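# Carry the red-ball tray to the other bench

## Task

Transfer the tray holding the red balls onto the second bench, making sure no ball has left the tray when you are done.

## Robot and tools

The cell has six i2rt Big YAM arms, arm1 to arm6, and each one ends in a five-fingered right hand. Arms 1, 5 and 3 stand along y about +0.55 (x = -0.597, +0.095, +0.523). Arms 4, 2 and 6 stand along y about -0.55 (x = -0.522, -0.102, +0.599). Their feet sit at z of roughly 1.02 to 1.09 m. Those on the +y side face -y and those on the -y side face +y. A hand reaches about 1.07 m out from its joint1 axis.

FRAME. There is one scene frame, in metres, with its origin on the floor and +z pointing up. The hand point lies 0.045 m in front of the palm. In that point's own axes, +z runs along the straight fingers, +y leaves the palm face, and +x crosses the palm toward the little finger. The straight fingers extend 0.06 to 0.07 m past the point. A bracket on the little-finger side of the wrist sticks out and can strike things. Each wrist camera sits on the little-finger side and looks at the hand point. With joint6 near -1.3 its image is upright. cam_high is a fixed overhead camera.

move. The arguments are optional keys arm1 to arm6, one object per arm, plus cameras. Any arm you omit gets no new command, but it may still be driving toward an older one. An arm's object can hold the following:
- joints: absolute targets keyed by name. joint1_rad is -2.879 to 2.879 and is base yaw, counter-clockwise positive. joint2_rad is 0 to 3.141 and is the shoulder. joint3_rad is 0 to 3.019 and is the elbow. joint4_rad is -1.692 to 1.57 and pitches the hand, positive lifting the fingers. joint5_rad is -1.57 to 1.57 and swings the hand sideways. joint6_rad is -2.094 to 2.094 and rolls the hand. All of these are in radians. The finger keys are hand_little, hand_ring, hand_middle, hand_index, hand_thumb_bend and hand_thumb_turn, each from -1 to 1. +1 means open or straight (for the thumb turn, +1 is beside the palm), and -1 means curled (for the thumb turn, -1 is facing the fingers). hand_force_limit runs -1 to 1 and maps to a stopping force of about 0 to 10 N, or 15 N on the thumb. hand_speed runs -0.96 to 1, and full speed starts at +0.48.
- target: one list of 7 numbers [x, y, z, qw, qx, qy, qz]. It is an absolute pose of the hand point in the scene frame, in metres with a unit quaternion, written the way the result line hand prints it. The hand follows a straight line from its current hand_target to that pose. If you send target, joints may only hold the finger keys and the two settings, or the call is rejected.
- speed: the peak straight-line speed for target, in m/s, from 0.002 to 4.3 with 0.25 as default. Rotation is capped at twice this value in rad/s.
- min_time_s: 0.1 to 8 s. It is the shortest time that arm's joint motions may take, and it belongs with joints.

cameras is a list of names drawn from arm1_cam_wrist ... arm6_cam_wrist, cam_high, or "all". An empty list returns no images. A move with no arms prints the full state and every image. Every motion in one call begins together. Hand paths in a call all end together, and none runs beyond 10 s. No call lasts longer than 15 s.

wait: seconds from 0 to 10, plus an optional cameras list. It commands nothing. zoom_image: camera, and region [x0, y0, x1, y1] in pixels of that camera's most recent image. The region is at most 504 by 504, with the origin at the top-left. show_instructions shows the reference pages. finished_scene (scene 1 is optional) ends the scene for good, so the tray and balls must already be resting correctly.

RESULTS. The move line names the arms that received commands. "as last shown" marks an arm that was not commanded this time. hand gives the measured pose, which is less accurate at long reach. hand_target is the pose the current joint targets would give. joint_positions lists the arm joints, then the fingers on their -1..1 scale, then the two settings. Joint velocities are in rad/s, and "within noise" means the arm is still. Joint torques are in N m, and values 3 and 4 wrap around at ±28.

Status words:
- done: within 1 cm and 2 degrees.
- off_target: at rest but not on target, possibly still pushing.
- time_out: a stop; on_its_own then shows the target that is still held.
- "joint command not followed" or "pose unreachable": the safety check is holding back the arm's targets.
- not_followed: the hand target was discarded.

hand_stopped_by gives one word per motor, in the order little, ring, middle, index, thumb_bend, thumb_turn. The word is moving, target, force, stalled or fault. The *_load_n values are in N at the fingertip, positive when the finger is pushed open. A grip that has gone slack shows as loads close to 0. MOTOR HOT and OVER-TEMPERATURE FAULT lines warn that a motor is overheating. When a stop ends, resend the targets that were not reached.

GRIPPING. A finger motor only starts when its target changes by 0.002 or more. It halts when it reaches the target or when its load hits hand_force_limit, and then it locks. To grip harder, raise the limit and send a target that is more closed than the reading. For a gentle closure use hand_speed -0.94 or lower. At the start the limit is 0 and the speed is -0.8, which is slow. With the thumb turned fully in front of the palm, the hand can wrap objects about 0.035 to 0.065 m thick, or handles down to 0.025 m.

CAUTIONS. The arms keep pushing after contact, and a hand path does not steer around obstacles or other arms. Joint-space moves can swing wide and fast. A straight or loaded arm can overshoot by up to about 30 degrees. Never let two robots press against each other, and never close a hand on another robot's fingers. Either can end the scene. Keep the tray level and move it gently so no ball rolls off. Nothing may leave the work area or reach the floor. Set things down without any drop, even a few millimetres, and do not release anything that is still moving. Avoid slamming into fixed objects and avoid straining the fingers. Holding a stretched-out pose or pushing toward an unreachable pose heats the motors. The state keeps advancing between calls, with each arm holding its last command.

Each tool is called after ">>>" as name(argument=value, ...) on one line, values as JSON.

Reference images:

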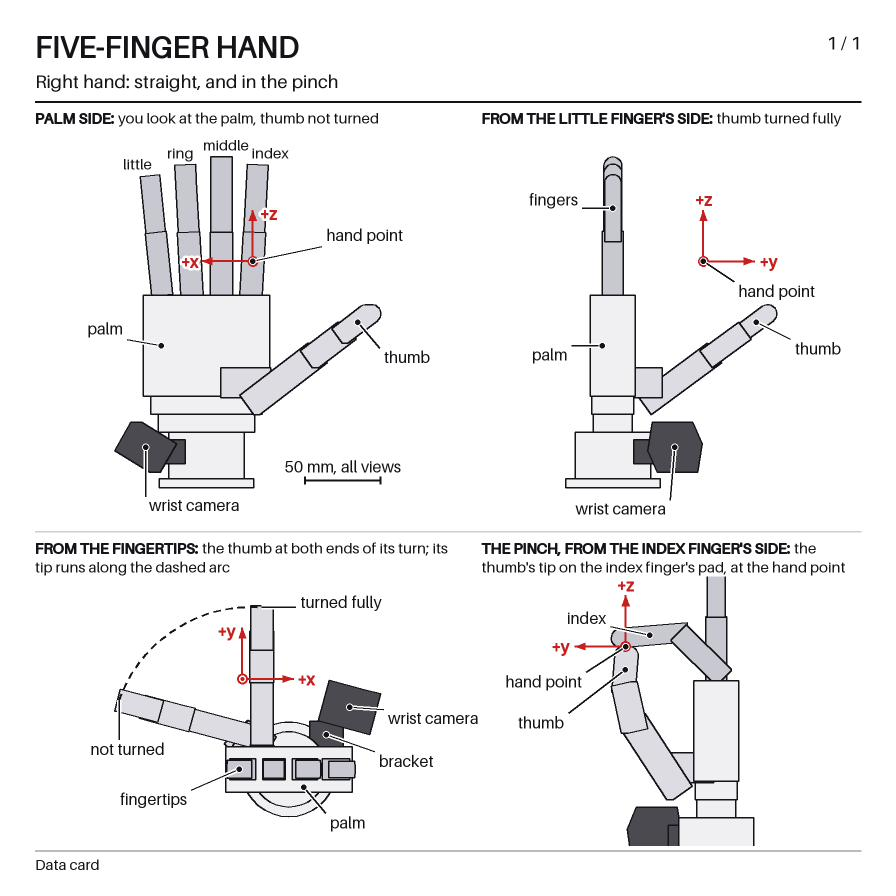

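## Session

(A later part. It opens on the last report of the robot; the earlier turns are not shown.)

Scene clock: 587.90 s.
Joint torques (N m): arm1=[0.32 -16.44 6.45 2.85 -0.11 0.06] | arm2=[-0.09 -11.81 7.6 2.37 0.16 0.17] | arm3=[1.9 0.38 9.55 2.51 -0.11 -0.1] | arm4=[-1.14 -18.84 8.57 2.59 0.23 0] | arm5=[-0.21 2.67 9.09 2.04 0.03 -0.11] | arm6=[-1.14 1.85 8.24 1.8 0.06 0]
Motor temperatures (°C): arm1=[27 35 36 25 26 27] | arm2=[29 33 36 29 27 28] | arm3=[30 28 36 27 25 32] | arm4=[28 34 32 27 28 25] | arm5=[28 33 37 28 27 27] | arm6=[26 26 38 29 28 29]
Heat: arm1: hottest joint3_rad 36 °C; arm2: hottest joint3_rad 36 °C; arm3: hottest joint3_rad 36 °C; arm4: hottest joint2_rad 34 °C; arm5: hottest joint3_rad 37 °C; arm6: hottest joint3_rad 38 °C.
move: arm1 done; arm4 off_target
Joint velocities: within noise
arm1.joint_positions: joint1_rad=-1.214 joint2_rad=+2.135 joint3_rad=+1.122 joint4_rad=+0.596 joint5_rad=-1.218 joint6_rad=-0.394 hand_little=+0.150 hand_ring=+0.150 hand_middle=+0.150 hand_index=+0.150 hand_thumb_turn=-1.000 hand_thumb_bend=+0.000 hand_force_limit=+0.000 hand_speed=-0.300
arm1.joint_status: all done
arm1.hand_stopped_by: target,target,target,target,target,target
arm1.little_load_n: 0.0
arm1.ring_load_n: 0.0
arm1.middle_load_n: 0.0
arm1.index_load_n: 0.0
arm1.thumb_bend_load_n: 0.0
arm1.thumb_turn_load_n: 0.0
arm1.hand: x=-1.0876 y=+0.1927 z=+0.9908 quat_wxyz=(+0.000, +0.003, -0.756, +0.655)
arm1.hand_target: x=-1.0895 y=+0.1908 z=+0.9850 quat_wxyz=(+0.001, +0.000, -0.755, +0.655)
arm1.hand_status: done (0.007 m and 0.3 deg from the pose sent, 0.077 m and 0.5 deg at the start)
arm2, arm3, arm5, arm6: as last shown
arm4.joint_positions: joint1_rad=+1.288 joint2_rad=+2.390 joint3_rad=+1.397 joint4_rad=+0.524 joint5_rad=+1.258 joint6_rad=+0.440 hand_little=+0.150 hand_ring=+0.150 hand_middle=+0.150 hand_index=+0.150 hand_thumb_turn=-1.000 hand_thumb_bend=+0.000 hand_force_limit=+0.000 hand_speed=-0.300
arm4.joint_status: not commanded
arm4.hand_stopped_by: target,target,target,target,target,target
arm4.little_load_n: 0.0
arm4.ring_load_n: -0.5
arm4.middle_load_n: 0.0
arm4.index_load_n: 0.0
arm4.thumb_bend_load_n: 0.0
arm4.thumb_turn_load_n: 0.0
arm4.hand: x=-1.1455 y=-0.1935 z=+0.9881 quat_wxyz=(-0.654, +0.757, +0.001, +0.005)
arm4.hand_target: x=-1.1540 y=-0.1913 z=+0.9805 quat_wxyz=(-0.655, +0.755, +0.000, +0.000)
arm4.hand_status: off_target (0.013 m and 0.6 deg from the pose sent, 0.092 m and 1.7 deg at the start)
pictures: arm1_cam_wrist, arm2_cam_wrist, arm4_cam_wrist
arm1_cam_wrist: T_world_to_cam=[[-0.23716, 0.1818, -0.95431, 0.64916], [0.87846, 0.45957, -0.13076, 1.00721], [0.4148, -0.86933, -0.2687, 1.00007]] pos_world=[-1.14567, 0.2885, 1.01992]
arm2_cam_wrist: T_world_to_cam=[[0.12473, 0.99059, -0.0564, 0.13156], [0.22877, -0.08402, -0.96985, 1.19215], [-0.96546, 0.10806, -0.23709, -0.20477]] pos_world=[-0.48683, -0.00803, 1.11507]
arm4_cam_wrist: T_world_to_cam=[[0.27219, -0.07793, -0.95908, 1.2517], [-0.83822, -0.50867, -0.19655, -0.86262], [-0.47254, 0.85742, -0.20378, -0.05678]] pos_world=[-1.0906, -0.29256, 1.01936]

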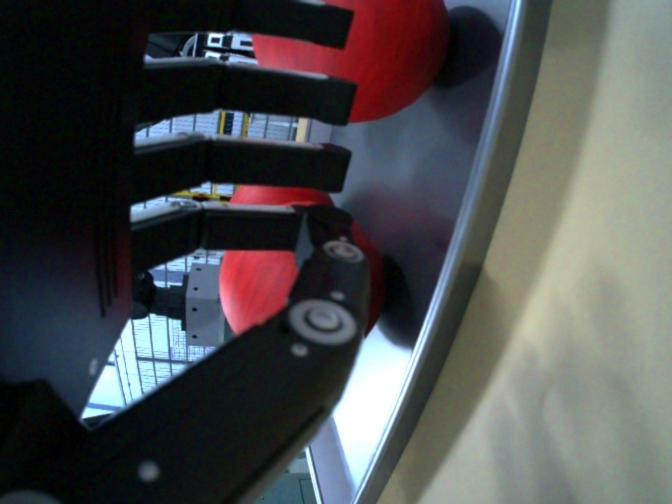

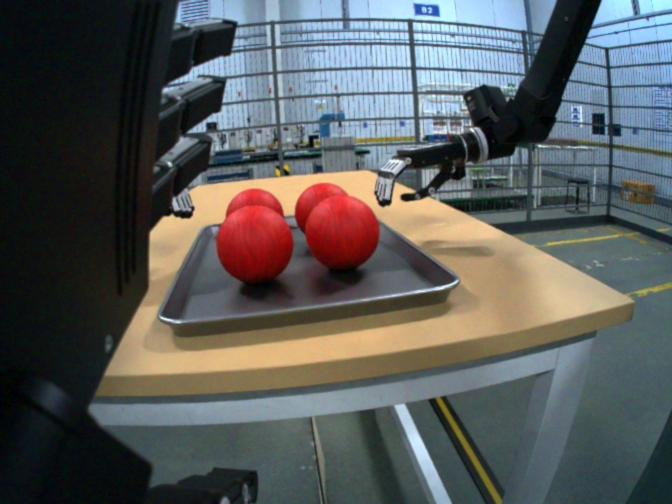

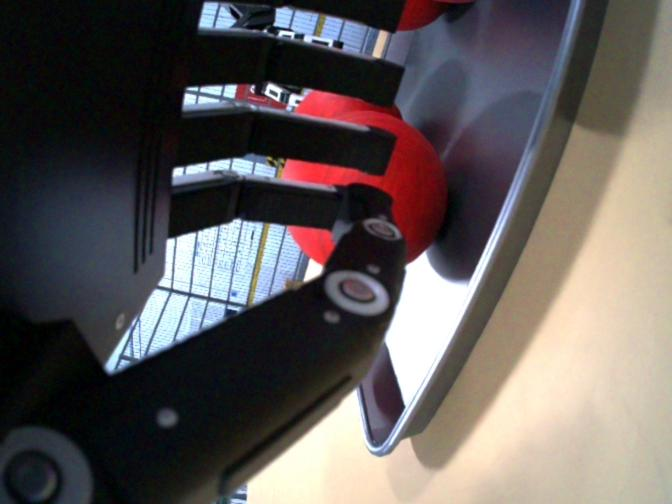

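>>> zoom_image(camera="arm1_cam_wrist", region=[320, 100, 560, 340])

>>> zoom_image(camera="arm2_cam_wrist", region=[340, 120, 480, 260])

>>> zoom_image(camera="arm4_cam_wrist", region=[340, 60, 620, 340])

Scaled by 2.100 from the camera's image (finer frame: 960x720).

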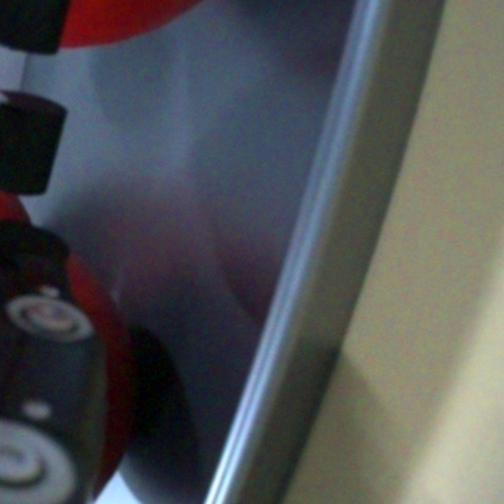

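Scaled by 3.600 from the camera's image (finer frame: 960x720).

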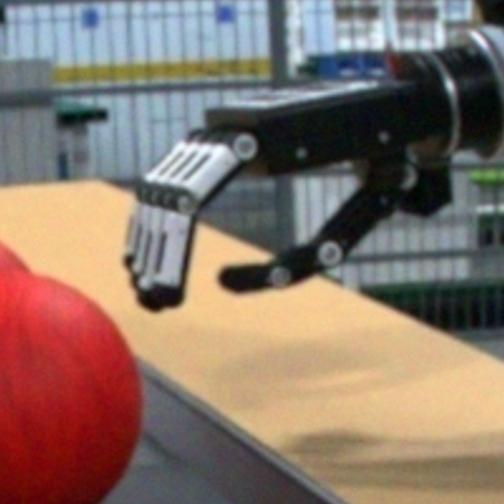

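Scaled by 1.800 from the camera's image (finer frame: 960x720).

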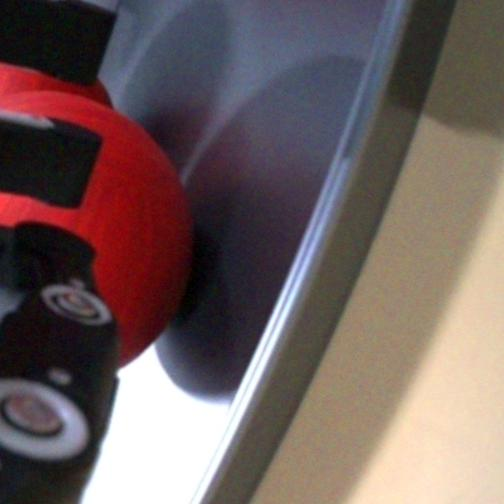

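>>> move(arm1={"target": [-1.09, 0.189, 0.95, 0, 0, 0.7548, -0.6560], "speed": 0.08, "joints": {"hand_little": 0.25, "hand_ring": 0.25, "hand_middle": 0.25, "hand_index": 0.25}}, arm4={"target": [-1.162, -0.191, 0.952, 0.6561, -0.7547, 0, 0], "speed": 0.08, "joints": {"hand_little": 0.25, "hand_ring": 0.25, "hand_middle": 0.25, "hand_index": 0.25}}, arm2={"target": [-0.55, -0.04, 1.12, 0.80, -0.135, -0.583, 0.072], "speed": 0.1}, cameras=["arm1_cam_wrist", "arm4_cam_wrist", "arm2_cam_wrist"])

Scene clock: 659.33 s.
Joint torques (N m): arm1=[-0.15 -16.21 7.28 2.93 -0.17 0.06] | arm2=[-1.26 -12.45 4.62 2.41 0.13 -0.12] | arm3=[2.2 1.08 9.44 2.4 -0.11 -0.06] | arm4=[-0.67 -19.31 8.46 2.52 0.44 0.03] | arm5=[-0.21 3.02 9.02 1.95 0.07 -0.1] | arm6=[-1.14 1.85 8.24 1.8 0.06 0]
Motor temperatures (°C): arm1=[26 35 35 25 26 27] | arm2=[29 34 35 29 27 28] | arm3=[30 27 36 27 25 32] | arm4=[28 35 34 27 28 25] | arm5=[28 33 37 28 27 26] | arm6=[26 25 38 29 28 29]
Heat: arm1: hottest joint2_rad 35 °C; arm2: hottest joint3_rad 35 °C; arm3: hottest joint3_rad 36 °C; arm4: hottest joint2_rad 35 °C; arm5: hottest joint3_rad 37 °C; arm6: hottest joint3_rad 38 °C.
move: arm1 done; arm2 off_target; arm4 off_target
Joint velocities: within noise
arm1.joint_positions: joint1_rad=-1.214 joint2_rad=+2.216 joint3_rad=+1.122 joint4_rad=+0.665 joint5_rad=-1.218 joint6_rad=-0.390 hand_little=+0.250 hand_ring=+0.250 hand_middle=+0.250 hand_index=+0.250 hand_thumb_turn=-1.000 hand_thumb_bend=+0.000 hand_force_limit=+0.000 hand_speed=-0.300
arm1.joint_status: all done
arm1.hand_stopped_by: target,target,target,target,target,target
arm1.little_load_n: -0.5
arm1.ring_load_n: 0.0
arm1.middle_load_n: 0.0
arm1.index_load_n: 0.0
arm1.thumb_bend_load_n: 0.0
arm1.thumb_turn_load_n: 0.0
arm1.hand: x=-1.0816 y=+0.1947 z=+0.9523 quat_wxyz=(-0.006, -0.003, -0.757, +0.654)
arm1.hand_target: x=-1.0893 y=+0.1892 z=+0.9507 quat_wxyz=(+0.000, +0.000, -0.755, +0.656)
arm1.hand_status: done (0.010 m and 0.8 deg from the pose sent, 0.041 m and 0.3 deg at the start)
arm2.joint_positions: joint1_rad=+0.484 joint2_rad=+2.182 joint3_rad=+1.017 joint4_rad=+1.564 joint5_rad=-0.851 joint6_rad=-0.905 hand_little=+1.000 hand_ring=+1.000 hand_middle=+1.000 hand_index=+1.000 hand_thumb_turn=+1.000 hand_thumb_bend=+1.000 hand_force_limit=+0.000 hand_speed=-0.800
arm2.joint_status: not commanded
arm2.hand_stopped_by: target,target,target,target,target,target
arm2.little_load_n: 0.0
arm2.ring_load_n: 0.0
arm2.middle_load_n: 0.0
arm2.index_load_n: 0.0
arm2.thumb_bend_load_n: 0.0
arm2.thumb_turn_load_n: 0.0
arm2.hand: x=-0.5548 y=-0.0412 z=+1.1133 quat_wxyz=(-0.784, +0.153, +0.596, -0.082)
arm2.hand_target: x=-0.5499 y=-0.0397 z=+1.1212 quat_wxyz=(-0.789, +0.142, +0.594, -0.070)
arm2.hand_status: off_target (0.008 m and 3.4 deg from the pose sent, 0.074 m and 0.1 deg at the start; a joint's target at an end of its range on 46 of 46 steps)
arm3.joint_positions: joint1_rad=+0.060 joint2_rad=+0.645 joint3_rad=+1.351 joint4_rad=-1.208 joint5_rad=-0.095 joint6_rad=-1.018 hand_little=+1.000 hand_ring=+1.000 hand_middle=+1.000 hand_index=+1.000 hand_thumb_turn=+1.000 hand_thumb_bend=+1.000 hand_force_limit=+0.000 hand_speed=-0.800
arm3.joint_status: not commanded
arm3.hand_stopped_by: target,target,target,target,target,target
arm3.little_load_n: 0.0
arm3.ring_load_n: 0.0
arm3.middle_load_n: 0.0
arm3.index_load_n: 0.0
arm3.thumb_bend_load_n: 0.0
arm3.thumb_turn_load_n: 0.0
arm3.hand: x=+0.5279 y=+0.2895 z=+1.5665 quat_wxyz=(+0.190, +0.472, -0.717, +0.476)
arm3.hand_target: x=+0.5278 y=+0.2899 z=+1.5768 quat_wxyz=(+0.195, +0.469, -0.712, +0.484)
arm3.hand_status: not commanded
arm4.joint_positions: joint1_rad=+1.287 joint2_rad=+2.462 joint3_rad=+1.449 joint4_rad=+0.539 joint5_rad=+1.258 joint6_rad=+0.440 hand_little=+0.250 hand_ring=+0.250 hand_middle=+0.250 hand_index=+0.250 hand_thumb_turn=-1.000 hand_thumb_bend=+0.000 hand_force_limit=+0.000 hand_speed=-0.300
arm4.joint_status: all done
arm4.hand_stopped_by: target,target,target,target,target,target
arm4.little_load_n: 0.0
arm4.ring_load_n: 0.0
arm4.middle_load_n: 0.0
arm4.index_load_n: 0.0
arm4.thumb_bend_load_n: 0.0
arm4.thumb_turn_load_n: 0.0
arm4.hand: x=-1.1519 y=-0.1907 z=+0.9596 quat_wxyz=(-0.653, +0.757, +0.002, +0.007)
arm4.hand_target: x=-1.1602 y=-0.1904 z=+0.9515 quat_wxyz=(-0.656, +0.755, +0.000, +0.001)
arm4.hand_status: off_target (0.013 m and 0.9 deg from the pose sent, 0.040 m and 0.6 deg at the start)
arm5.joint_positions: joint1_rad=+0.135 joint2_rad=+0.581 joint3_rad=+1.454 joint4_rad=-1.400 joint5_rad=+0.243 joint6_rad=-1.360 hand_little=+1.000 hand_ring=+1.000 hand_middle=+1.000 hand_index=+1.000 hand_thumb_turn=+1.000 hand_thumb_bend=+1.000 hand_force_limit=+0.000 hand_speed=-0.800
arm5.joint_status: not commanded
arm5.hand_stopped_by: target,target,target,target,target,target
arm5.little_load_n: 0.0
arm5.ring_load_n: 0.0
arm5.middle_load_n: 0.0
arm5.index_load_n: 0.0
arm5.thumb_bend_load_n: 0.0
arm5.thumb_turn_load_n: 0.0
arm5.hand: x=+0.0172 y=+0.3566 z=+1.5583 quat_wxyz=(+0.365, +0.541, -0.674, +0.347)
arm5.hand_target: x=+0.0169 y=+0.3579 z=+1.5682 quat_wxyz=(+0.370, +0.535, -0.671, +0.356)
arm5.hand_status: not commanded
arm6.joint_positions: joint1_rad=-0.234 joint2_rad=+0.617 joint3_rad=+1.415 joint4_rad=-1.189 joint5_rad=+0.058 joint6_rad=-1.321 hand_little=+1.000 hand_ring=+1.000 hand_middle=+1.000 hand_index=+1.000 hand_thumb_turn=+1.000 hand_thumb_bend=+1.000 hand_force_limit=+0.000 hand_speed=-0.800
arm6.joint_status: not commanded
arm6.hand_stopped_by: target,target,target,target,target,target
arm6.little_load_n: 0.0
arm6.ring_load_n: 0.0
arm6.middle_load_n: 0.0
arm6.index_load_n: 0.0
arm6.thumb_bend_load_n: 0.0
arm6.thumb_turn_load_n: 0.0
arm6.hand: x=+0.6998 y=-0.3152 z=+1.5986 quat_wxyz=(-0.386, +0.707, +0.432, +0.406)
arm6.hand_target: x=+0.6993 y=-0.3171 z=+1.6089 quat_wxyz=(-0.393, +0.702, +0.428, +0.413)
arm6.hand_status: not commanded
pictures: arm1_cam_wrist, arm2_cam_wrist, arm4_cam_wrist
arm1_cam_wrist: T_world_to_cam=[[-0.22159, 0.18576, -0.95729, 0.63246], [0.88077, 0.45943, -0.11472, 0.98313], [0.41849, -0.86857, -0.26541, 0.98974]] pos_world=[-1.13997, 0.2905, 0.98092]
arm2_cam_wrist: T_world_to_cam=[[0.12744, 0.98734, -0.09444, 0.21801], [0.2654, -0.12569, -0.95591, 1.21072], [-0.95568, 0.09676, -0.27806, -0.10241]] pos_world=[-0.44698, -0.05316, 1.14945]
arm4_cam_wrist: T_world_to_cam=[[0.27629, -0.07957, -0.95777, 1.22944], [-0.83809, -0.50772, -0.19959, -0.86893], [-0.4704, 0.85784, -0.20696, -0.06247]] pos_world=[-1.09731, -0.28976, 0.99117]

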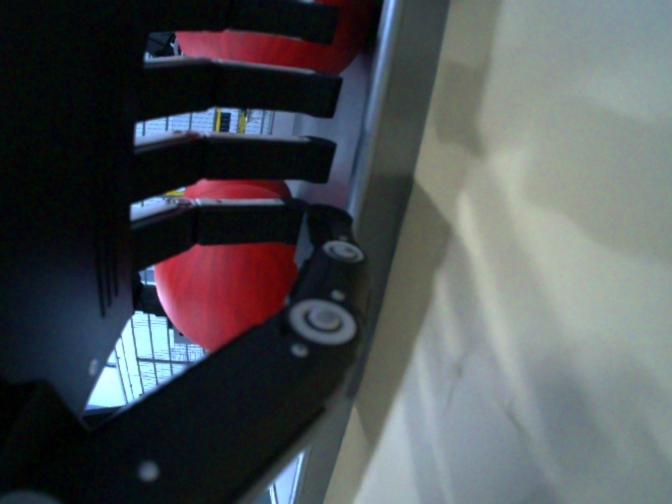

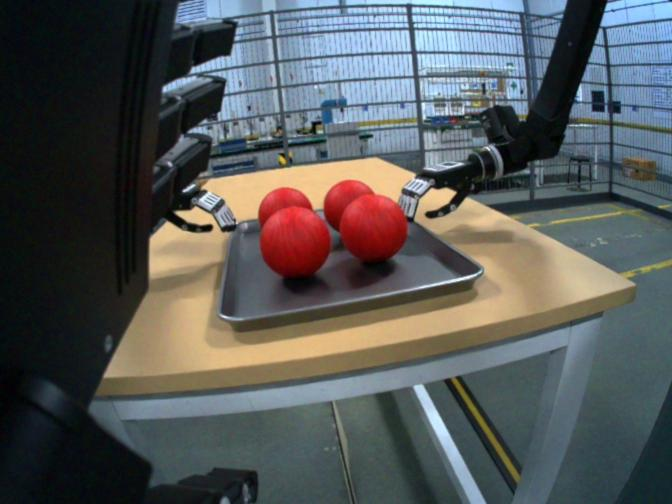

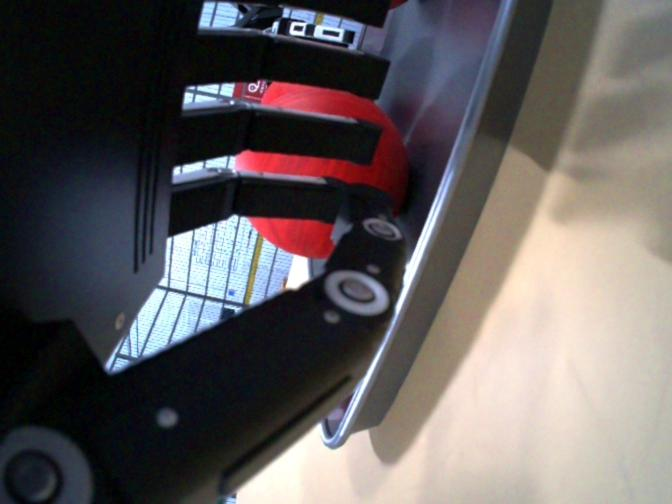

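>>> zoom_image(camera="arm2_cam_wrist", region=[370, 160, 490, 260])

>>> zoom_image(camera="arm2_cam_wrist", region=[160, 170, 270, 260])

Scaled by 4.200 from the camera's image (finer frame: 960x720).

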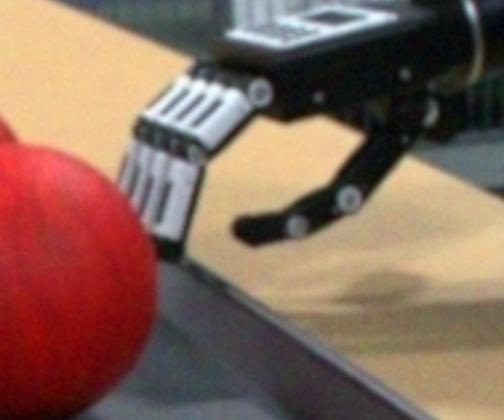

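Scaled by 4.582 from the camera's image (finer frame: 960x720).

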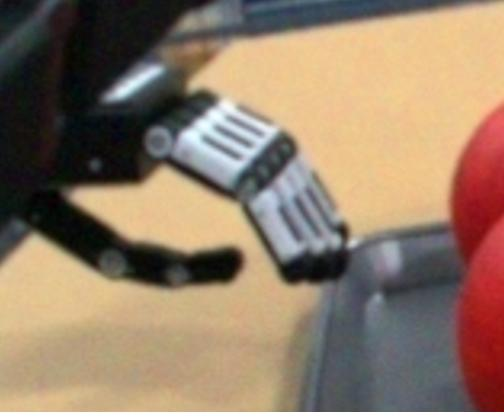

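>>> move(arm1={"target": [-1.092, 0.178, 0.935, 0, 0, 0.7548, -0.6560], "speed": 0.05}, arm4={"target": [-1.164, -0.179, 0.919, 0.6561, -0.7547, 0, 0], "speed": 0.05}, cameras=["arm1_cam_wrist", "arm4_cam_wrist", "arm2_cam_wrist"])

>>> zoom_image(camera="arm2_cam_wrist", region=[370, 160, 490, 260])

>>> zoom_image(camera="arm2_cam_wrist", region=[160, 170, 270, 260])

Scene clock: 748.00 s.
Joint torques (N m): arm1=[-0.09 -16.56 7.3 2.97 -0.15 0.03] | arm2=[-1.2 -12.57 4.63 2.43 0.13 -0.11] | arm3=[1.55 0.85 9.5 2.62 -0.14 -0.06] | arm4=[-1.61 -19.84 8.21 2.56 0.21 -0.01] | arm5=[-0.32 2.43 8.85 2.07 0.07 -0.05] | arm6=[-1.14 1.85 8.24 1.8 0.06 0]
Motor temperatures (°C): arm1=[26 34 36 25 26 27] | arm2=[29 34 32 29 27 28] | arm3=[30 27 37 27 25 31] | arm4=[28 33 37 27 28 25] | arm5=[28 33 37 28 26 26] | arm6=[25 25 39 29 28 28]
Heat: arm1: hottest joint3_rad 36 °C; arm2: hottest joint2_rad 34 °C; arm3: hottest joint3_rad 37 °C; arm4: hottest joint3_rad 37 °C; arm5: hottest joint3_rad 37 °C; arm6: hottest joint3_rad 39 °C.
move: arm1 done; arm4 off_target
Joint velocities: within noise
arm1.joint_positions: joint1_rad=-1.199 joint2_rad=+2.261 joint3_rad=+1.148 joint4_rad=+0.700 joint5_rad=-1.201 joint6_rad=-0.371 hand_little=+0.250 hand_ring=+0.250 hand_middle=+0.250 hand_index=+0.250 hand_thumb_turn=-1.000 hand_thumb_bend=+0.000 hand_force_limit=+0.000 hand_speed=-0.300
arm1.joint_status: not commanded
arm1.hand_stopped_by: target,target,target,target,target,target
arm1.little_load_n: 0.0
arm1.ring_load_n: 0.0
arm1.middle_load_n: 0.0
arm1.index_load_n: 0.0
arm1.thumb_bend_load_n: 0.0
arm1.thumb_turn_load_n: 0.0
arm1.hand: x=-1.0846 y=+0.1850 z=+0.9373 quat_wxyz=(-0.005, -0.004, -0.757, +0.653)
arm1.hand_target: x=-1.0915 y=+0.1781 z=+0.9347 quat_wxyz=(+0.000, +0.000, -0.755, +0.656)
arm1.hand_status: done (0.010 m and 0.8 deg from the pose sent, 0.026 m and 0.8 deg at the start)
arm2, arm3, arm5, arm6: as last shown
arm2.joint_positions: joint1_rad=+0.484 joint2_rad=+2.182 joint3_rad=+1.017 joint4_rad=+1.564 joint5_rad=-0.851 joint6_rad=-0.906 hand_little=+1.000 hand_ring=+1.000 hand_middle=+1.000 hand_index=+1.000 hand_thumb_turn=+1.000 hand_thumb_bend=+1.000 hand_force_limit=+0.000 hand_speed=-0.800
arm2.hand: x=-0.5547 y=-0.0412 z=+1.1134 quat_wxyz=(-0.784, +0.153, +0.596, -0.081)
arm2.hand_target: x=-0.5499 y=-0.0396 z=+1.1213 quat_wxyz=(-0.789, +0.141, +0.594, -0.069)
arm3.little_load_n: 0.5
arm4.joint_positions: joint1_rad=+1.282 joint2_rad=+2.545 joint3_rad=+1.508 joint4_rad=+0.588 joint5_rad=+1.247 joint6_rad=+0.419 hand_little=+0.250 hand_ring=+0.250 hand_middle=+0.250 hand_index=+0.250 hand_thumb_turn=-1.000 hand_thumb_bend=+0.000 hand_force_limit=+0.000 hand_speed=-0.300
arm4.joint_status: not commanded
arm4.hand_stopped_by: target,target,target,target,target,target
arm4.little_load_n: 0.0
arm4.ring_load_n: 0.0
arm4.middle_load_n: 0.0
arm4.index_load_n: 0.0
arm4.thumb_bend_load_n: 0.0
arm4.thumb_turn_load_n: 0.0
arm4.hand: x=-1.1595 y=-0.1861 z=+0.9283 quat_wxyz=(-0.654, +0.756, +0.004, +0.003)
arm4.hand_target: x=-1.1634 y=-0.1799 z=+0.9193 quat_wxyz=(-0.656, +0.755, +0.001, +0.000)
arm4.hand_status: off_target (0.013 m and 0.6 deg from the pose sent, 0.044 m and 0.9 deg at the start)
arm6.little_load_n: -0.5
pictures: arm1_cam_wrist, arm2_cam_wrist, arm4_cam_wrist
arm1_cam_wrist: T_world_to_cam=[[-0.22112, 0.18736, -0.95708, 0.61925], [0.88201, 0.45717, -0.11427, 0.9899], [0.41614, -0.86942, -0.26634, 0.97706]] pos_world=[-1.14277, 0.2809, 0.96602]
arm2_cam_wrist: T_world_to_cam=[[0.12784, 0.98743, -0.09295, 0.21659], [0.26561, -0.12438, -0.95603, 1.21109], [-0.95557, 0.09753, -0.27817, -0.10216]] pos_world=[-0.44698, -0.05327, 1.14955]
arm4_cam_wrist: T_world_to_cam=[[0.27341, -0.07509, -0.95896, 1.20057], [-0.83477, -0.51385, -0.19777, -0.87829], [-0.47792, 0.85458, -0.20317, -0.08929]] pos_world=[-1.10409, -0.28486, 0.95946]

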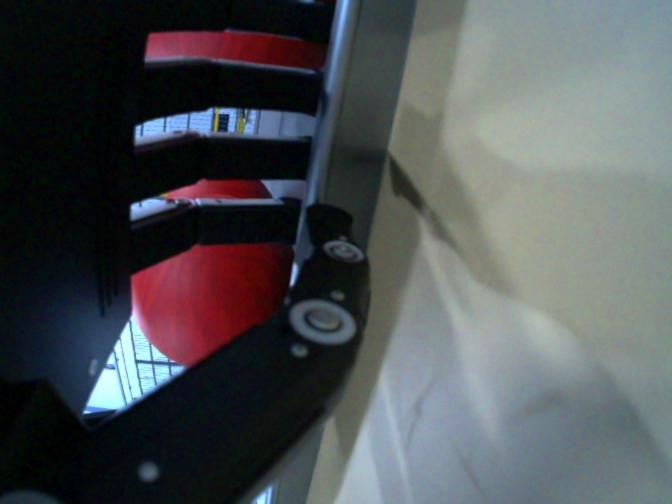

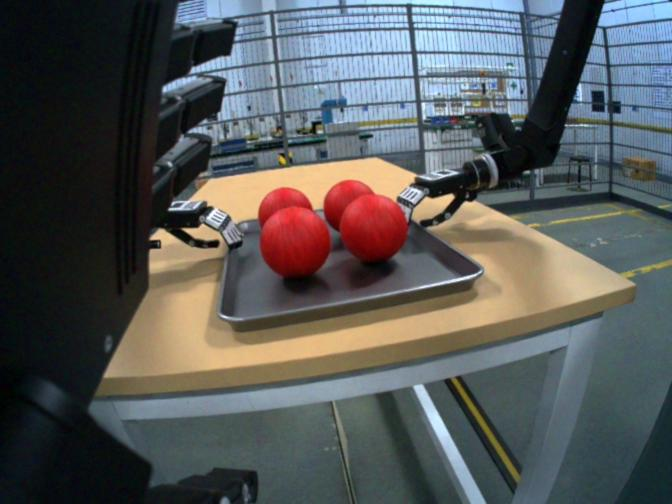

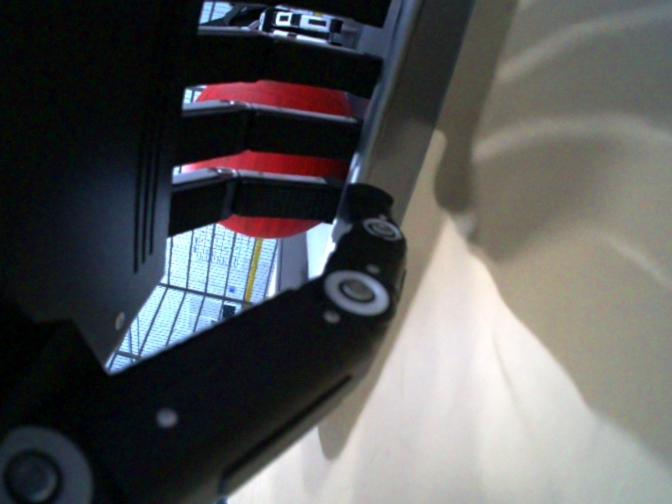

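Scaled by 4.200 from the camera's image (finer frame: 960x720).

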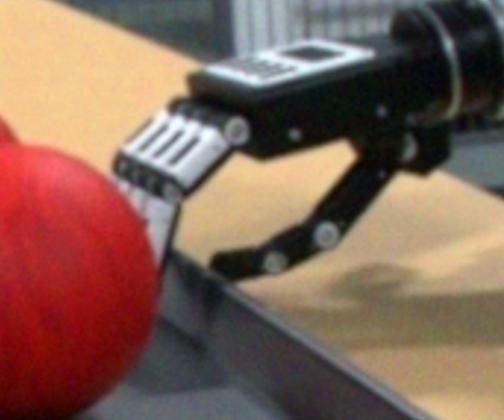

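Scaled by 4.582 from the camera's image (finer frame: 960x720).

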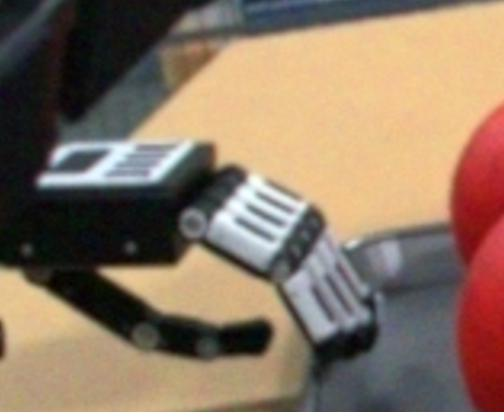

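>>> move(arm1={"target": [-1.092, 0.160, 0.932, 0, 0, 0.7548, -0.6560], "speed": 0.04}, arm4={"target": [-1.164, -0.162, 0.913, 0.6561, -0.7547, 0, 0], "speed": 0.04}, cameras=["arm1_cam_wrist", "arm4_cam_wrist", "arm2_cam_wrist"])

>>> zoom_image(camera="arm2_cam_wrist", region=[370, 160, 490, 260])

>>> zoom_image(camera="arm2_cam_wrist", region=[160, 170, 270, 260])

Scene clock: 769.57 s.
Joint torques (N m): arm1=[0.79 -17.2 7.69 3.02 -0.16 0.09] | arm2=[-1.14 -12.63 4.63 2.44 0.12 -0.11] | arm3=[2.14 1.08 9.25 2.59 -0.1 -0.08] | arm4=[-1.67 -19.96 8.46 2.63 0.26 0] | arm5=[0.03 3.02 9.22 2.15 0.07 -0.12] | arm6=[-1.14 1.85 8.24 1.8 0.06 0]
Motor temperatures (°C): arm1=[26 34 37 25 26 27] | arm2=[29 34 32 29 27 28] | arm3=[30 27 37 27 25 31] | arm4=[28 34 35 27 28 25] | arm5=[28 33 37 28 26 26] | arm6=[25 25 39 29 28 28]
Heat: arm1: hottest joint3_rad 37 °C; arm2: hottest joint2_rad 34 °C; arm3: hottest joint3_rad 37 °C; arm4: hottest joint3_rad 35 °C; arm5: hottest joint3_rad 37 °C; arm6: hottest joint3_rad 39 °C.
move: arm1 off_target; arm4 off_target
Joint velocities: within noise
arm1.joint_positions: joint1_rad=-1.187 joint2_rad=+2.281 joint3_rad=+1.165 joint4_rad=+0.720 joint5_rad=-1.172 joint6_rad=-0.354 hand_little=+0.250 hand_ring=+0.250 hand_middle=+0.250 hand_index=+0.250 hand_thumb_turn=-1.000 hand_thumb_bend=+0.000 hand_force_limit=+0.000 hand_speed=-0.300
arm1.joint_status: not commanded
arm1.hand_stopped_by: target,target,target,target,target,target
arm1.little_load_n: 0.0
arm1.ring_load_n: 0.0
arm1.middle_load_n: 0.0
arm1.index_load_n: 0.0
arm1.thumb_bend_load_n: 1.0
arm1.thumb_turn_load_n: 0.0
arm1.hand: x=-1.0898 y=+0.1770 z=+0.9310 quat_wxyz=(+0.002, -0.009, -0.759, +0.651)
arm1.hand_target: x=-1.0961 y=+0.1663 z=+0.9317 quat_wxyz=(+0.006, -0.001, -0.755, +0.656)
arm1.hand_status: off_target (0.017 m and 1.3 deg from the pose sent, 0.027 m and 0.8 deg at the start)
arm2, arm3, arm5, arm6: as last shown
arm2.little_load_n: -0.5
arm3.little_load_n: 0.0
arm4.joint_positions: joint1_rad=+1.254 joint2_rad=+2.570 joint3_rad=+1.532 joint4_rad=+0.611 joint5_rad=+1.221 joint6_rad=+0.391 hand_little=+0.250 hand_ring=+0.250 hand_middle=+0.250 hand_index=+0.250 hand_thumb_turn=-1.000 hand_thumb_bend=+0.000 hand_force_limit=+0.000 hand_speed=-0.300
arm4.joint_status: not commanded
arm4.hand_stopped_by: target,target,target,target,target,target
arm4.little_load_n: -0.5
arm4.ring_load_n: 0.0
arm4.middle_load_n: 0.0
arm4.index_load_n: 0.0
arm4.thumb_bend_load_n: 0.0
arm4.thumb_turn_load_n: 0.5
arm4.hand: x=-1.1582 y=-0.1683 z=+0.9203 quat_wxyz=(-0.653, +0.757, +0.004, +0.004)
arm4.hand_target: x=-1.1625 y=-0.1617 z=+0.9122 quat_wxyz=(-0.655, +0.755, +0.000, +0.001)
arm4.hand_status: off_target (0.011 m and 0.8 deg from the pose sent, 0.029 m and 0.6 deg at the start)
arm5.ring_load_n: 0.5
arm6.little_load_n: 0.0
pictures: arm1_cam_wrist, arm2_cam_wrist, arm4_cam_wrist
arm1_cam_wrist: T_world_to_cam=[[-0.22073, 0.1957, -0.9555, 0.6111], [0.88935, 0.44257, -0.11481, 1.00856], [0.40041, -0.87512, -0.27174, 0.95948]] pos_world=[-1.14626, 0.2737, 0.96042]
arm2_cam_wrist: T_world_to_cam=[[0.12784, 0.98743, -0.09295, 0.21659], [0.26561, -0.12438, -0.95603, 1.21109], [-0.95557, 0.09753, -0.27817, -0.10216]] pos_world=[-0.44698, -0.05327, 1.14955]
arm4_cam_wrist: T_world_to_cam=[[0.27532, -0.07853, -0.95814, 1.19481], [-0.83442, -0.51448, -0.1976, -0.86951], [-0.47742, 0.8539, -0.20718, -0.10137]] pos_world=[-1.10289, -0.26695, 0.95197]

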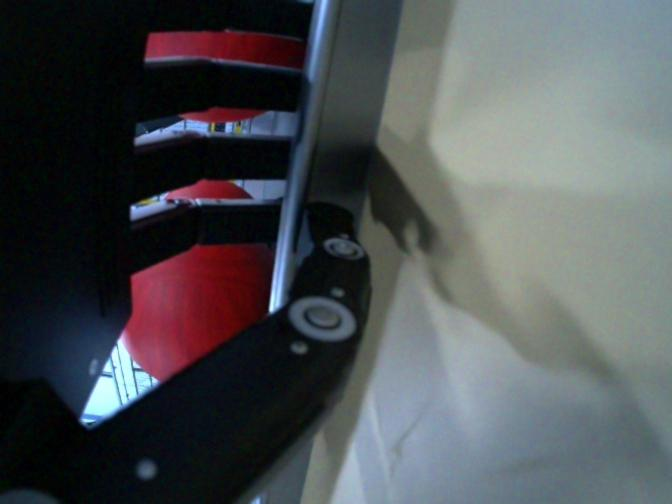

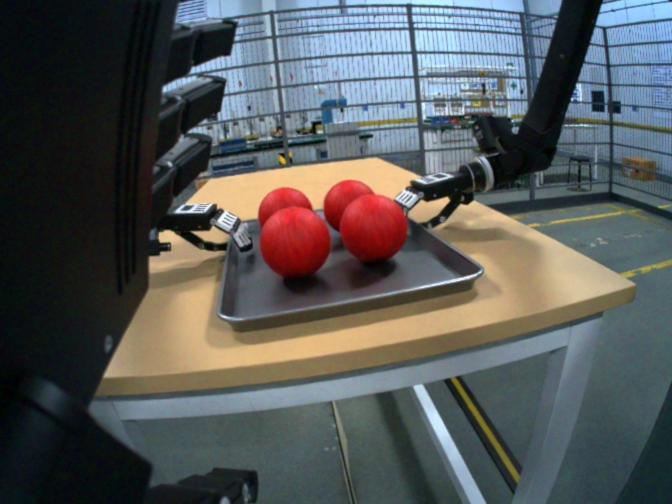

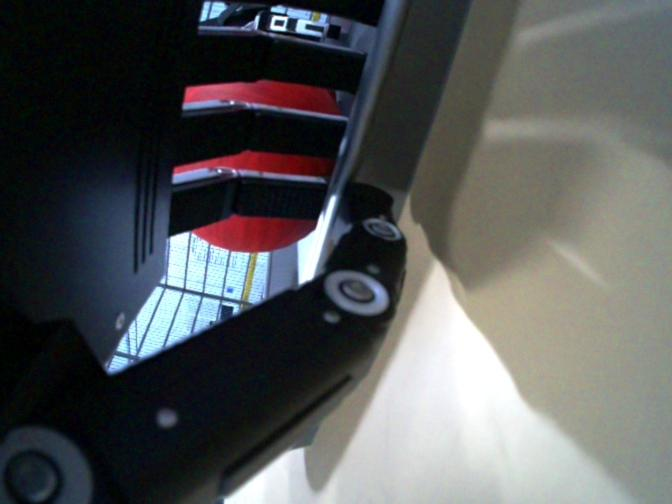

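Scaled by 4.200 from the camera's image (finer frame: 960x720).

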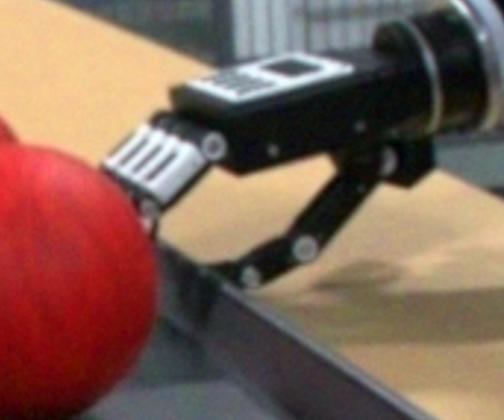

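Scaled by 4.582 from the camera's image (finer frame: 960x720).

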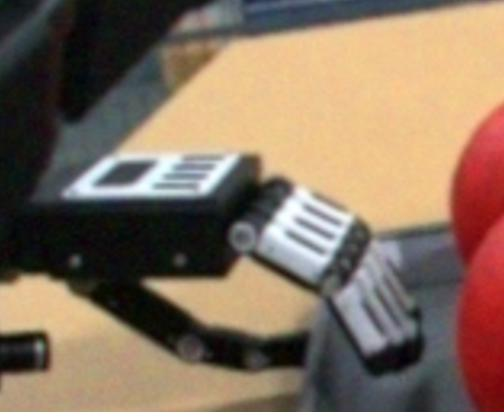

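>>> move(arm1={"joints": {"hand_little": -0.5, "hand_ring": -0.5, "hand_middle": -0.5, "hand_index": -0.5, "hand_speed": -0.92, "hand_force_limit": -0.6}}, arm4={"joints": {"hand_little": -0.5, "hand_ring": -0.5, "hand_middle": -0.5, "hand_index": -0.5, "hand_speed": -0.92, "hand_force_limit": -0.6}}, cameras=["arm1_cam_wrist", "arm4_cam_wrist", "arm2_cam_wrist"])

>>> zoom_image(camera="arm2_cam_wrist", region=[370, 160, 490, 260])

>>> zoom_image(camera="arm2_cam_wrist", region=[160, 170, 270, 260])

Scene clock: 788.50 s.
Joint torques (N m): arm1=[0.56 -17.49 7.61 2.93 -0.14 0.06] | arm2=[-1.08 -12.51 4.6 2.44 0.13 -0.12] | arm3=[0.32 0.56 9.47 2.56 -0.13 -0.06] | arm4=[-1.49 -20.01 8.27 2.61 0.31 0.03] | arm5=[-0.5 2.78 9.14 2.22 0.07 -0.01] | arm6=[-1.14 1.85 8.24 1.8 0.06 0]
Motor temperatures (°C): arm1=[26 35 37 25 26 27] | arm2=[29 34 32 29 27 28] | arm3=[30 27 37 27 25 31] | arm4=[28 35 36 27 28 25] | arm5=[28 33 37 28 26 26] | arm6=[25 25 39 29 28 28]
Heat: arm1: hottest joint3_rad 37 °C; arm2: hottest joint2_rad 34 °C; arm3: hottest joint3_rad 37 °C; arm4: hottest joint3_rad 36 °C; arm5: hottest joint3_rad 37 °C; arm6: hottest joint3_rad 39 °C.
move: arm1 off_target; arm4 off_target
Joint velocities: within noise
arm1.joint_positions: joint1_rad=-1.187 joint2_rad=+2.281 joint3_rad=+1.167 joint4_rad=+0.723 joint5_rad=-1.172 joint6_rad=-0.353 hand_little=-0.040 hand_ring=-0.025 hand_middle=+0.086 hand_index=-0.093 hand_thumb_turn=-1.000 hand_thumb_bend=+0.002 hand_force_limit=-0.600 hand_speed=-0.920
arm1.joint_status: hand_little off_target (ended at -0.040, target -0.500); hand_ring off_target (ended at -0.025, target -0.500); hand_middle off_target (ended at +0.086, target -0.500); hand_index off_target (ended at -0.093, target -0.500); the others done
arm1.hand_stopped_by: force,force,force,force,target,target
arm1.little_load_n: 2.5
arm1.ring_load_n: 0.5
arm1.middle_load_n: 0.0
arm1.index_load_n: 2.5
arm1.thumb_bend_load_n: 6.0
arm1.thumb_turn_load_n: 0.0
arm1.hand: x=-1.0907 y=+0.1766 z=+0.9318 quat_wxyz=(+0.003, -0.009, -0.758, +0.652)
arm1.hand_target: x=-1.0966 y=+0.1667 z=+0.9318 quat_wxyz=(+0.006, -0.002, -0.755, +0.656)
arm1.hand_status: not commanded
arm2, arm3, arm5, arm6: as last shown
arm2.little_load_n: 0.0
arm4.joint_positions: joint1_rad=+1.254 joint2_rad=+2.570 joint3_rad=+1.535 joint4_rad=+0.611 joint5_rad=+1.221 joint6_rad=+0.377 hand_little=-0.048 hand_ring=-0.026 hand_middle=-0.033 hand_index=-0.085 hand_thumb_turn=-1.000 hand_thumb_bend=+0.001 hand_force_limit=-0.600 hand_speed=-0.920
arm4.joint_status: hand_little off_target (ended at -0.048, target -0.500); hand_ring off_target (ended at -0.026, target -0.500); hand_middle off_target (ended at -0.033, target -0.500); hand_index off_target (ended at -0.085, target -0.500); the others done
arm4.hand_stopped_by: force,force,force,force,target,target
arm4.little_load_n: 2.0
arm4.ring_load_n: 0.0
arm4.middle_load_n: 1.5
arm4.index_load_n: 2.5
arm4.thumb_bend_load_n: 3.5
arm4.thumb_turn_load_n: 0.0
arm4.hand: x=-1.1587 y=-0.1680 z=+0.9210 quat_wxyz=(-0.653, +0.757, +0.008, +0.007)
arm4.hand_target: x=-1.1625 y=-0.1624 z=+0.9123 quat_wxyz=(-0.656, +0.755, +0.003, +0.003)
arm4.hand_status: not commanded
arm5.ring_load_n: 0.0
arm5.middle_load_n: 0.5
pictures: arm1_cam_wrist, arm2_cam_wrist, arm4_cam_wrist
arm1_cam_wrist: T_world_to_cam=[[-0.22347, 0.19424, -0.95516, 0.60869], [0.88909, 0.44223, -0.11808, 1.01243], [0.39947, -0.87561, -0.27152, 0.9586]] pos_world=[-1.14706, 0.2734, 0.96122]
arm2_cam_wrist: T_world_to_cam=[[0.12784, 0.98743, -0.09295, 0.21659], [0.26561, -0.12438, -0.95603, 1.21109], [-0.95557, 0.09753, -0.27817, -0.10216]] pos_world=[-0.44698, -0.05327, 1.14955]
arm4_cam_wrist: T_world_to_cam=[[0.28578, -0.07705, -0.95519, 1.20528], [-0.8312, -0.51598, -0.20706, -0.85741], [-0.47691, 0.85313, -0.2115, -0.09727]] pos_world=[-1.1035, -0.26655, 0.95318]

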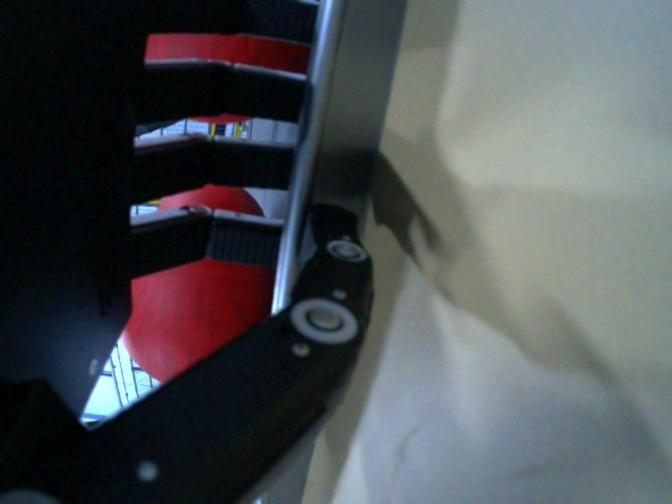

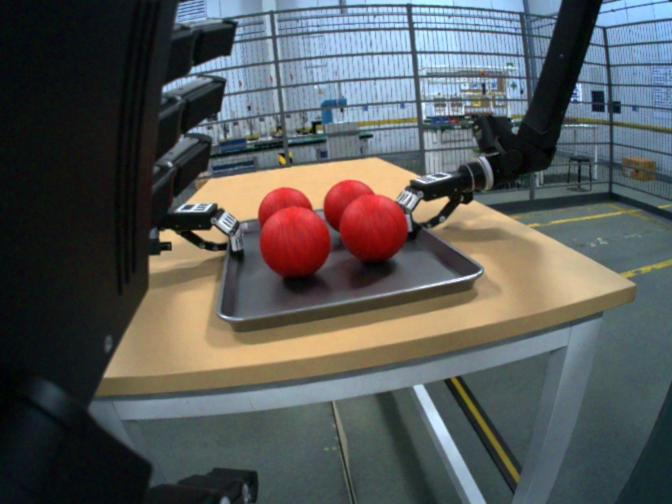

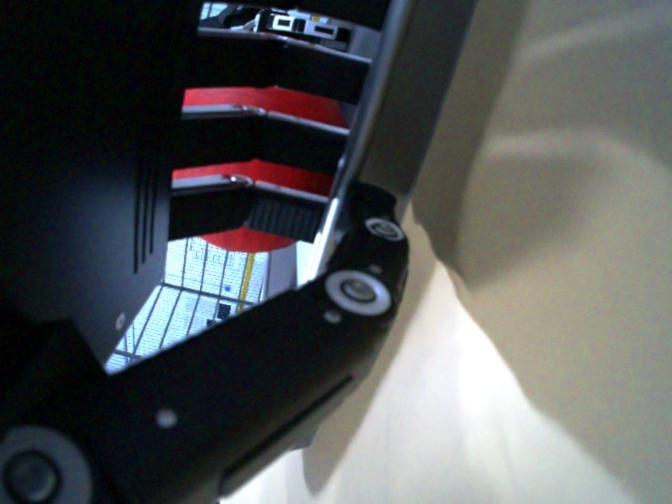

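Scaled by 4.200 from the camera's image (finer frame: 960x720).

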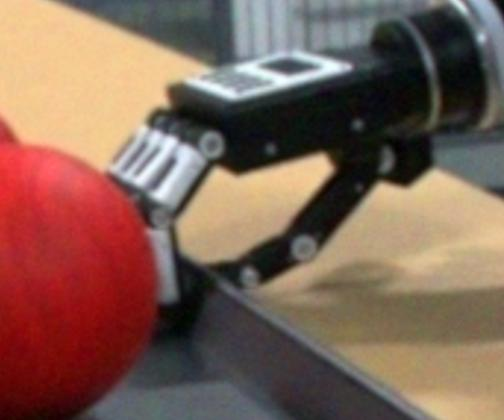

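Scaled by 4.582 from the camera's image (finer frame: 960x720).

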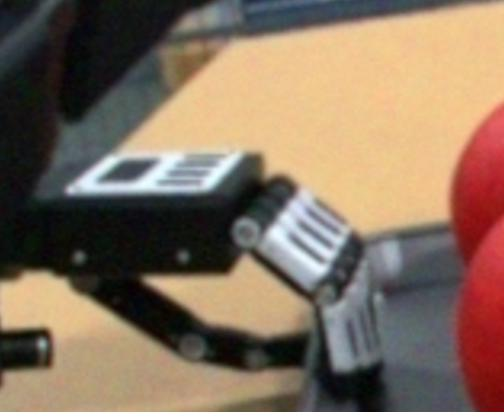

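>>> move(arm1={"joints": {"hand_little": -0.6, "hand_ring": -0.6, "hand_middle": -0.6, "hand_index": -0.6, "hand_thumb_bend": -0.2, "hand_speed": -0.92, "hand_force_limit": 0.1}}, arm4={"joints": {"hand_little": -0.6, "hand_ring": -0.6, "hand_middle": -0.6, "hand_index": -0.6, "hand_thumb_bend": -0.2, "hand_speed": -0.92, "hand_force_limit": 0.1}}, cameras=["arm2_cam_wrist"])

>>> zoom_image(camera="arm2_cam_wrist", region=[160, 160, 500, 340])

Scene clock: 800.97 s.
Joint torques (N m): arm1=[0.62 -17.32 7.35 2.69 -0.17 0.06] | arm2=[-1.32 -12.51 4.64 2.41 0.11 -0.12] | arm3=[1.9 0.91 9.42 2.4 -0.13 -0.01] | arm4=[-1.08 -20.07 8.01 2.58 0.55 0.1] | arm5=[-0.21 2.61 9.17 2.13 0.03 -0.05] | arm6=[-1.14 1.85 8.24 1.78 0.06 0]
Motor temperatures (°C): arm1=[26 36 37 25 25 27] | arm2=[29 34 32 29 27 28] | arm3=[29 27 37 27 25 31] | arm4=[28 35 36 27 28 25] | arm5=[28 33 37 28 26 26] | arm6=[25 25 39 29 28 28]
Heat: arm1: hottest joint3_rad 37 °C; arm2: hottest joint2_rad 34 °C; arm3: hottest joint3_rad 37 °C; arm4: hottest joint3_rad 36 °C; arm5: hottest joint3_rad 37 °C; arm6: hottest joint3_rad 39 °C.
move: arm1 off_target; arm4 off_target
Joint velocities: within noise
arm1.joint_positions: joint1_rad=-1.179 joint2_rad=+2.282 joint3_rad=+1.171 joint4_rad=+0.728 joint5_rad=-1.177 joint6_rad=-0.354 hand_little=-0.128 hand_ring=-0.090 hand_middle=+0.036 hand_index=-0.129 hand_thumb_turn=-1.000 hand_thumb_bend=+0.002 hand_force_limit=+0.100 hand_speed=-0.920
arm1.joint_status: hand_little off_target (ended at -0.128, target -0.600); hand_ring off_target (ended at -0.090, target -0.600); hand_middle off_target (ended at +0.036, target -0.600); hand_index off_target (ended at -0.129, target -0.600); hand_thumb_bend off_target (ended at +0.002, target -0.200); the others done
arm1.hand_stopped_by: force,force,force,force,force,target
arm1.little_load_n: 5.5
arm1.ring_load_n: 2.0
arm1.middle_load_n: 1.5
arm1.index_load_n: 0.5
arm1.thumb_bend_load_n: 18.0
arm1.thumb_turn_load_n: 0.5
arm1.hand: x=-1.0892 y=+0.1720 z=+0.9329 quat_wxyz=(+0.002, -0.001, -0.757, +0.654)
arm1.hand_target: x=-1.0942 y=+0.1640 z=+0.9326 quat_wxyz=(+0.004, +0.003, -0.754, +0.656)
arm1.hand_status: not commanded
arm2, arm3, arm5, arm6: as last shown
arm4.joint_positions: joint1_rad=+1.250 joint2_rad=+2.570 joint3_rad=+1.538 joint4_rad=+0.613 joint5_rad=+1.215 joint6_rad=+0.370 hand_little=-0.128 hand_ring=-0.097 hand_middle=-0.075 hand_index=-0.135 hand_thumb_turn=-1.000 hand_thumb_bend=-0.001 hand_force_limit=+0.100 hand_speed=-0.920
arm4.joint_status: hand_little off_target (ended at -0.128, target -0.600); hand_ring off_target (ended at -0.097, target -0.600); hand_middle off_target (ended at -0.075, target -0.600); hand_index off_target (ended at -0.135, target -0.600); hand_thumb_bend off_target (ended at -0.001, target -0.200); the others done
arm4.hand_stopped_by: force,force,force,force,force,target
arm4.little_load_n: 4.5
arm4.ring_load_n: 4.0
arm4.middle_load_n: 0.5
arm4.index_load_n: 3.5
arm4.thumb_bend_load_n: 15.5
arm4.thumb_turn_load_n: 1.5
arm4.hand: x=-1.1590 y=-0.1649 z=+0.9217 quat_wxyz=(-0.653, +0.757, +0.010, +0.007)
arm4.hand_target: x=-1.1625 y=-0.1625 z=+0.9123 quat_wxyz=(-0.655, +0.755, +0.003, +0.003)
arm4.hand_status: not commanded
arm5.middle_load_n: 0.0
arm2_cam_wrist: T_world_to_cam=[[0.12784, 0.98743, -0.09295, 0.21659], [0.26561, -0.12438, -0.95603, 1.21109], [-0.95557, 0.09753, -0.27817, -0.10216]] pos_world=[-0.44698, -0.05327, 1.14955]

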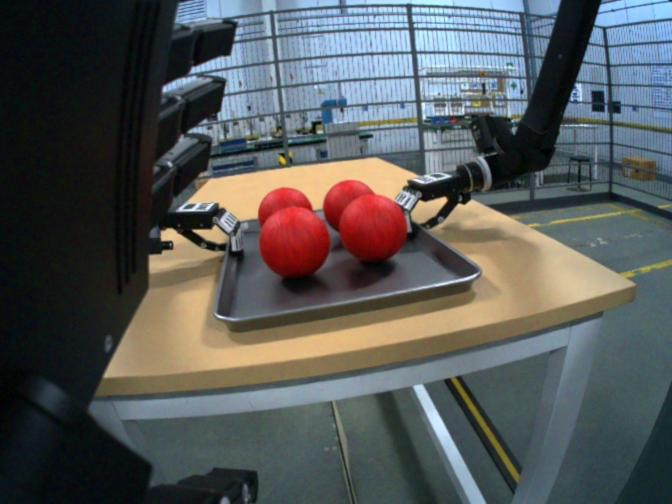

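Scaled by 1.482 from the camera's image (finer frame: 960x720).

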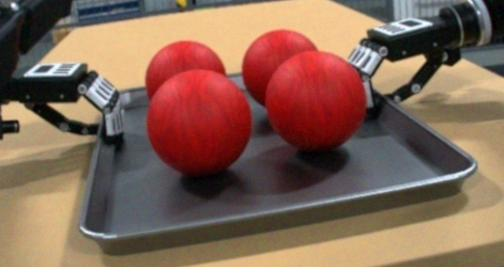

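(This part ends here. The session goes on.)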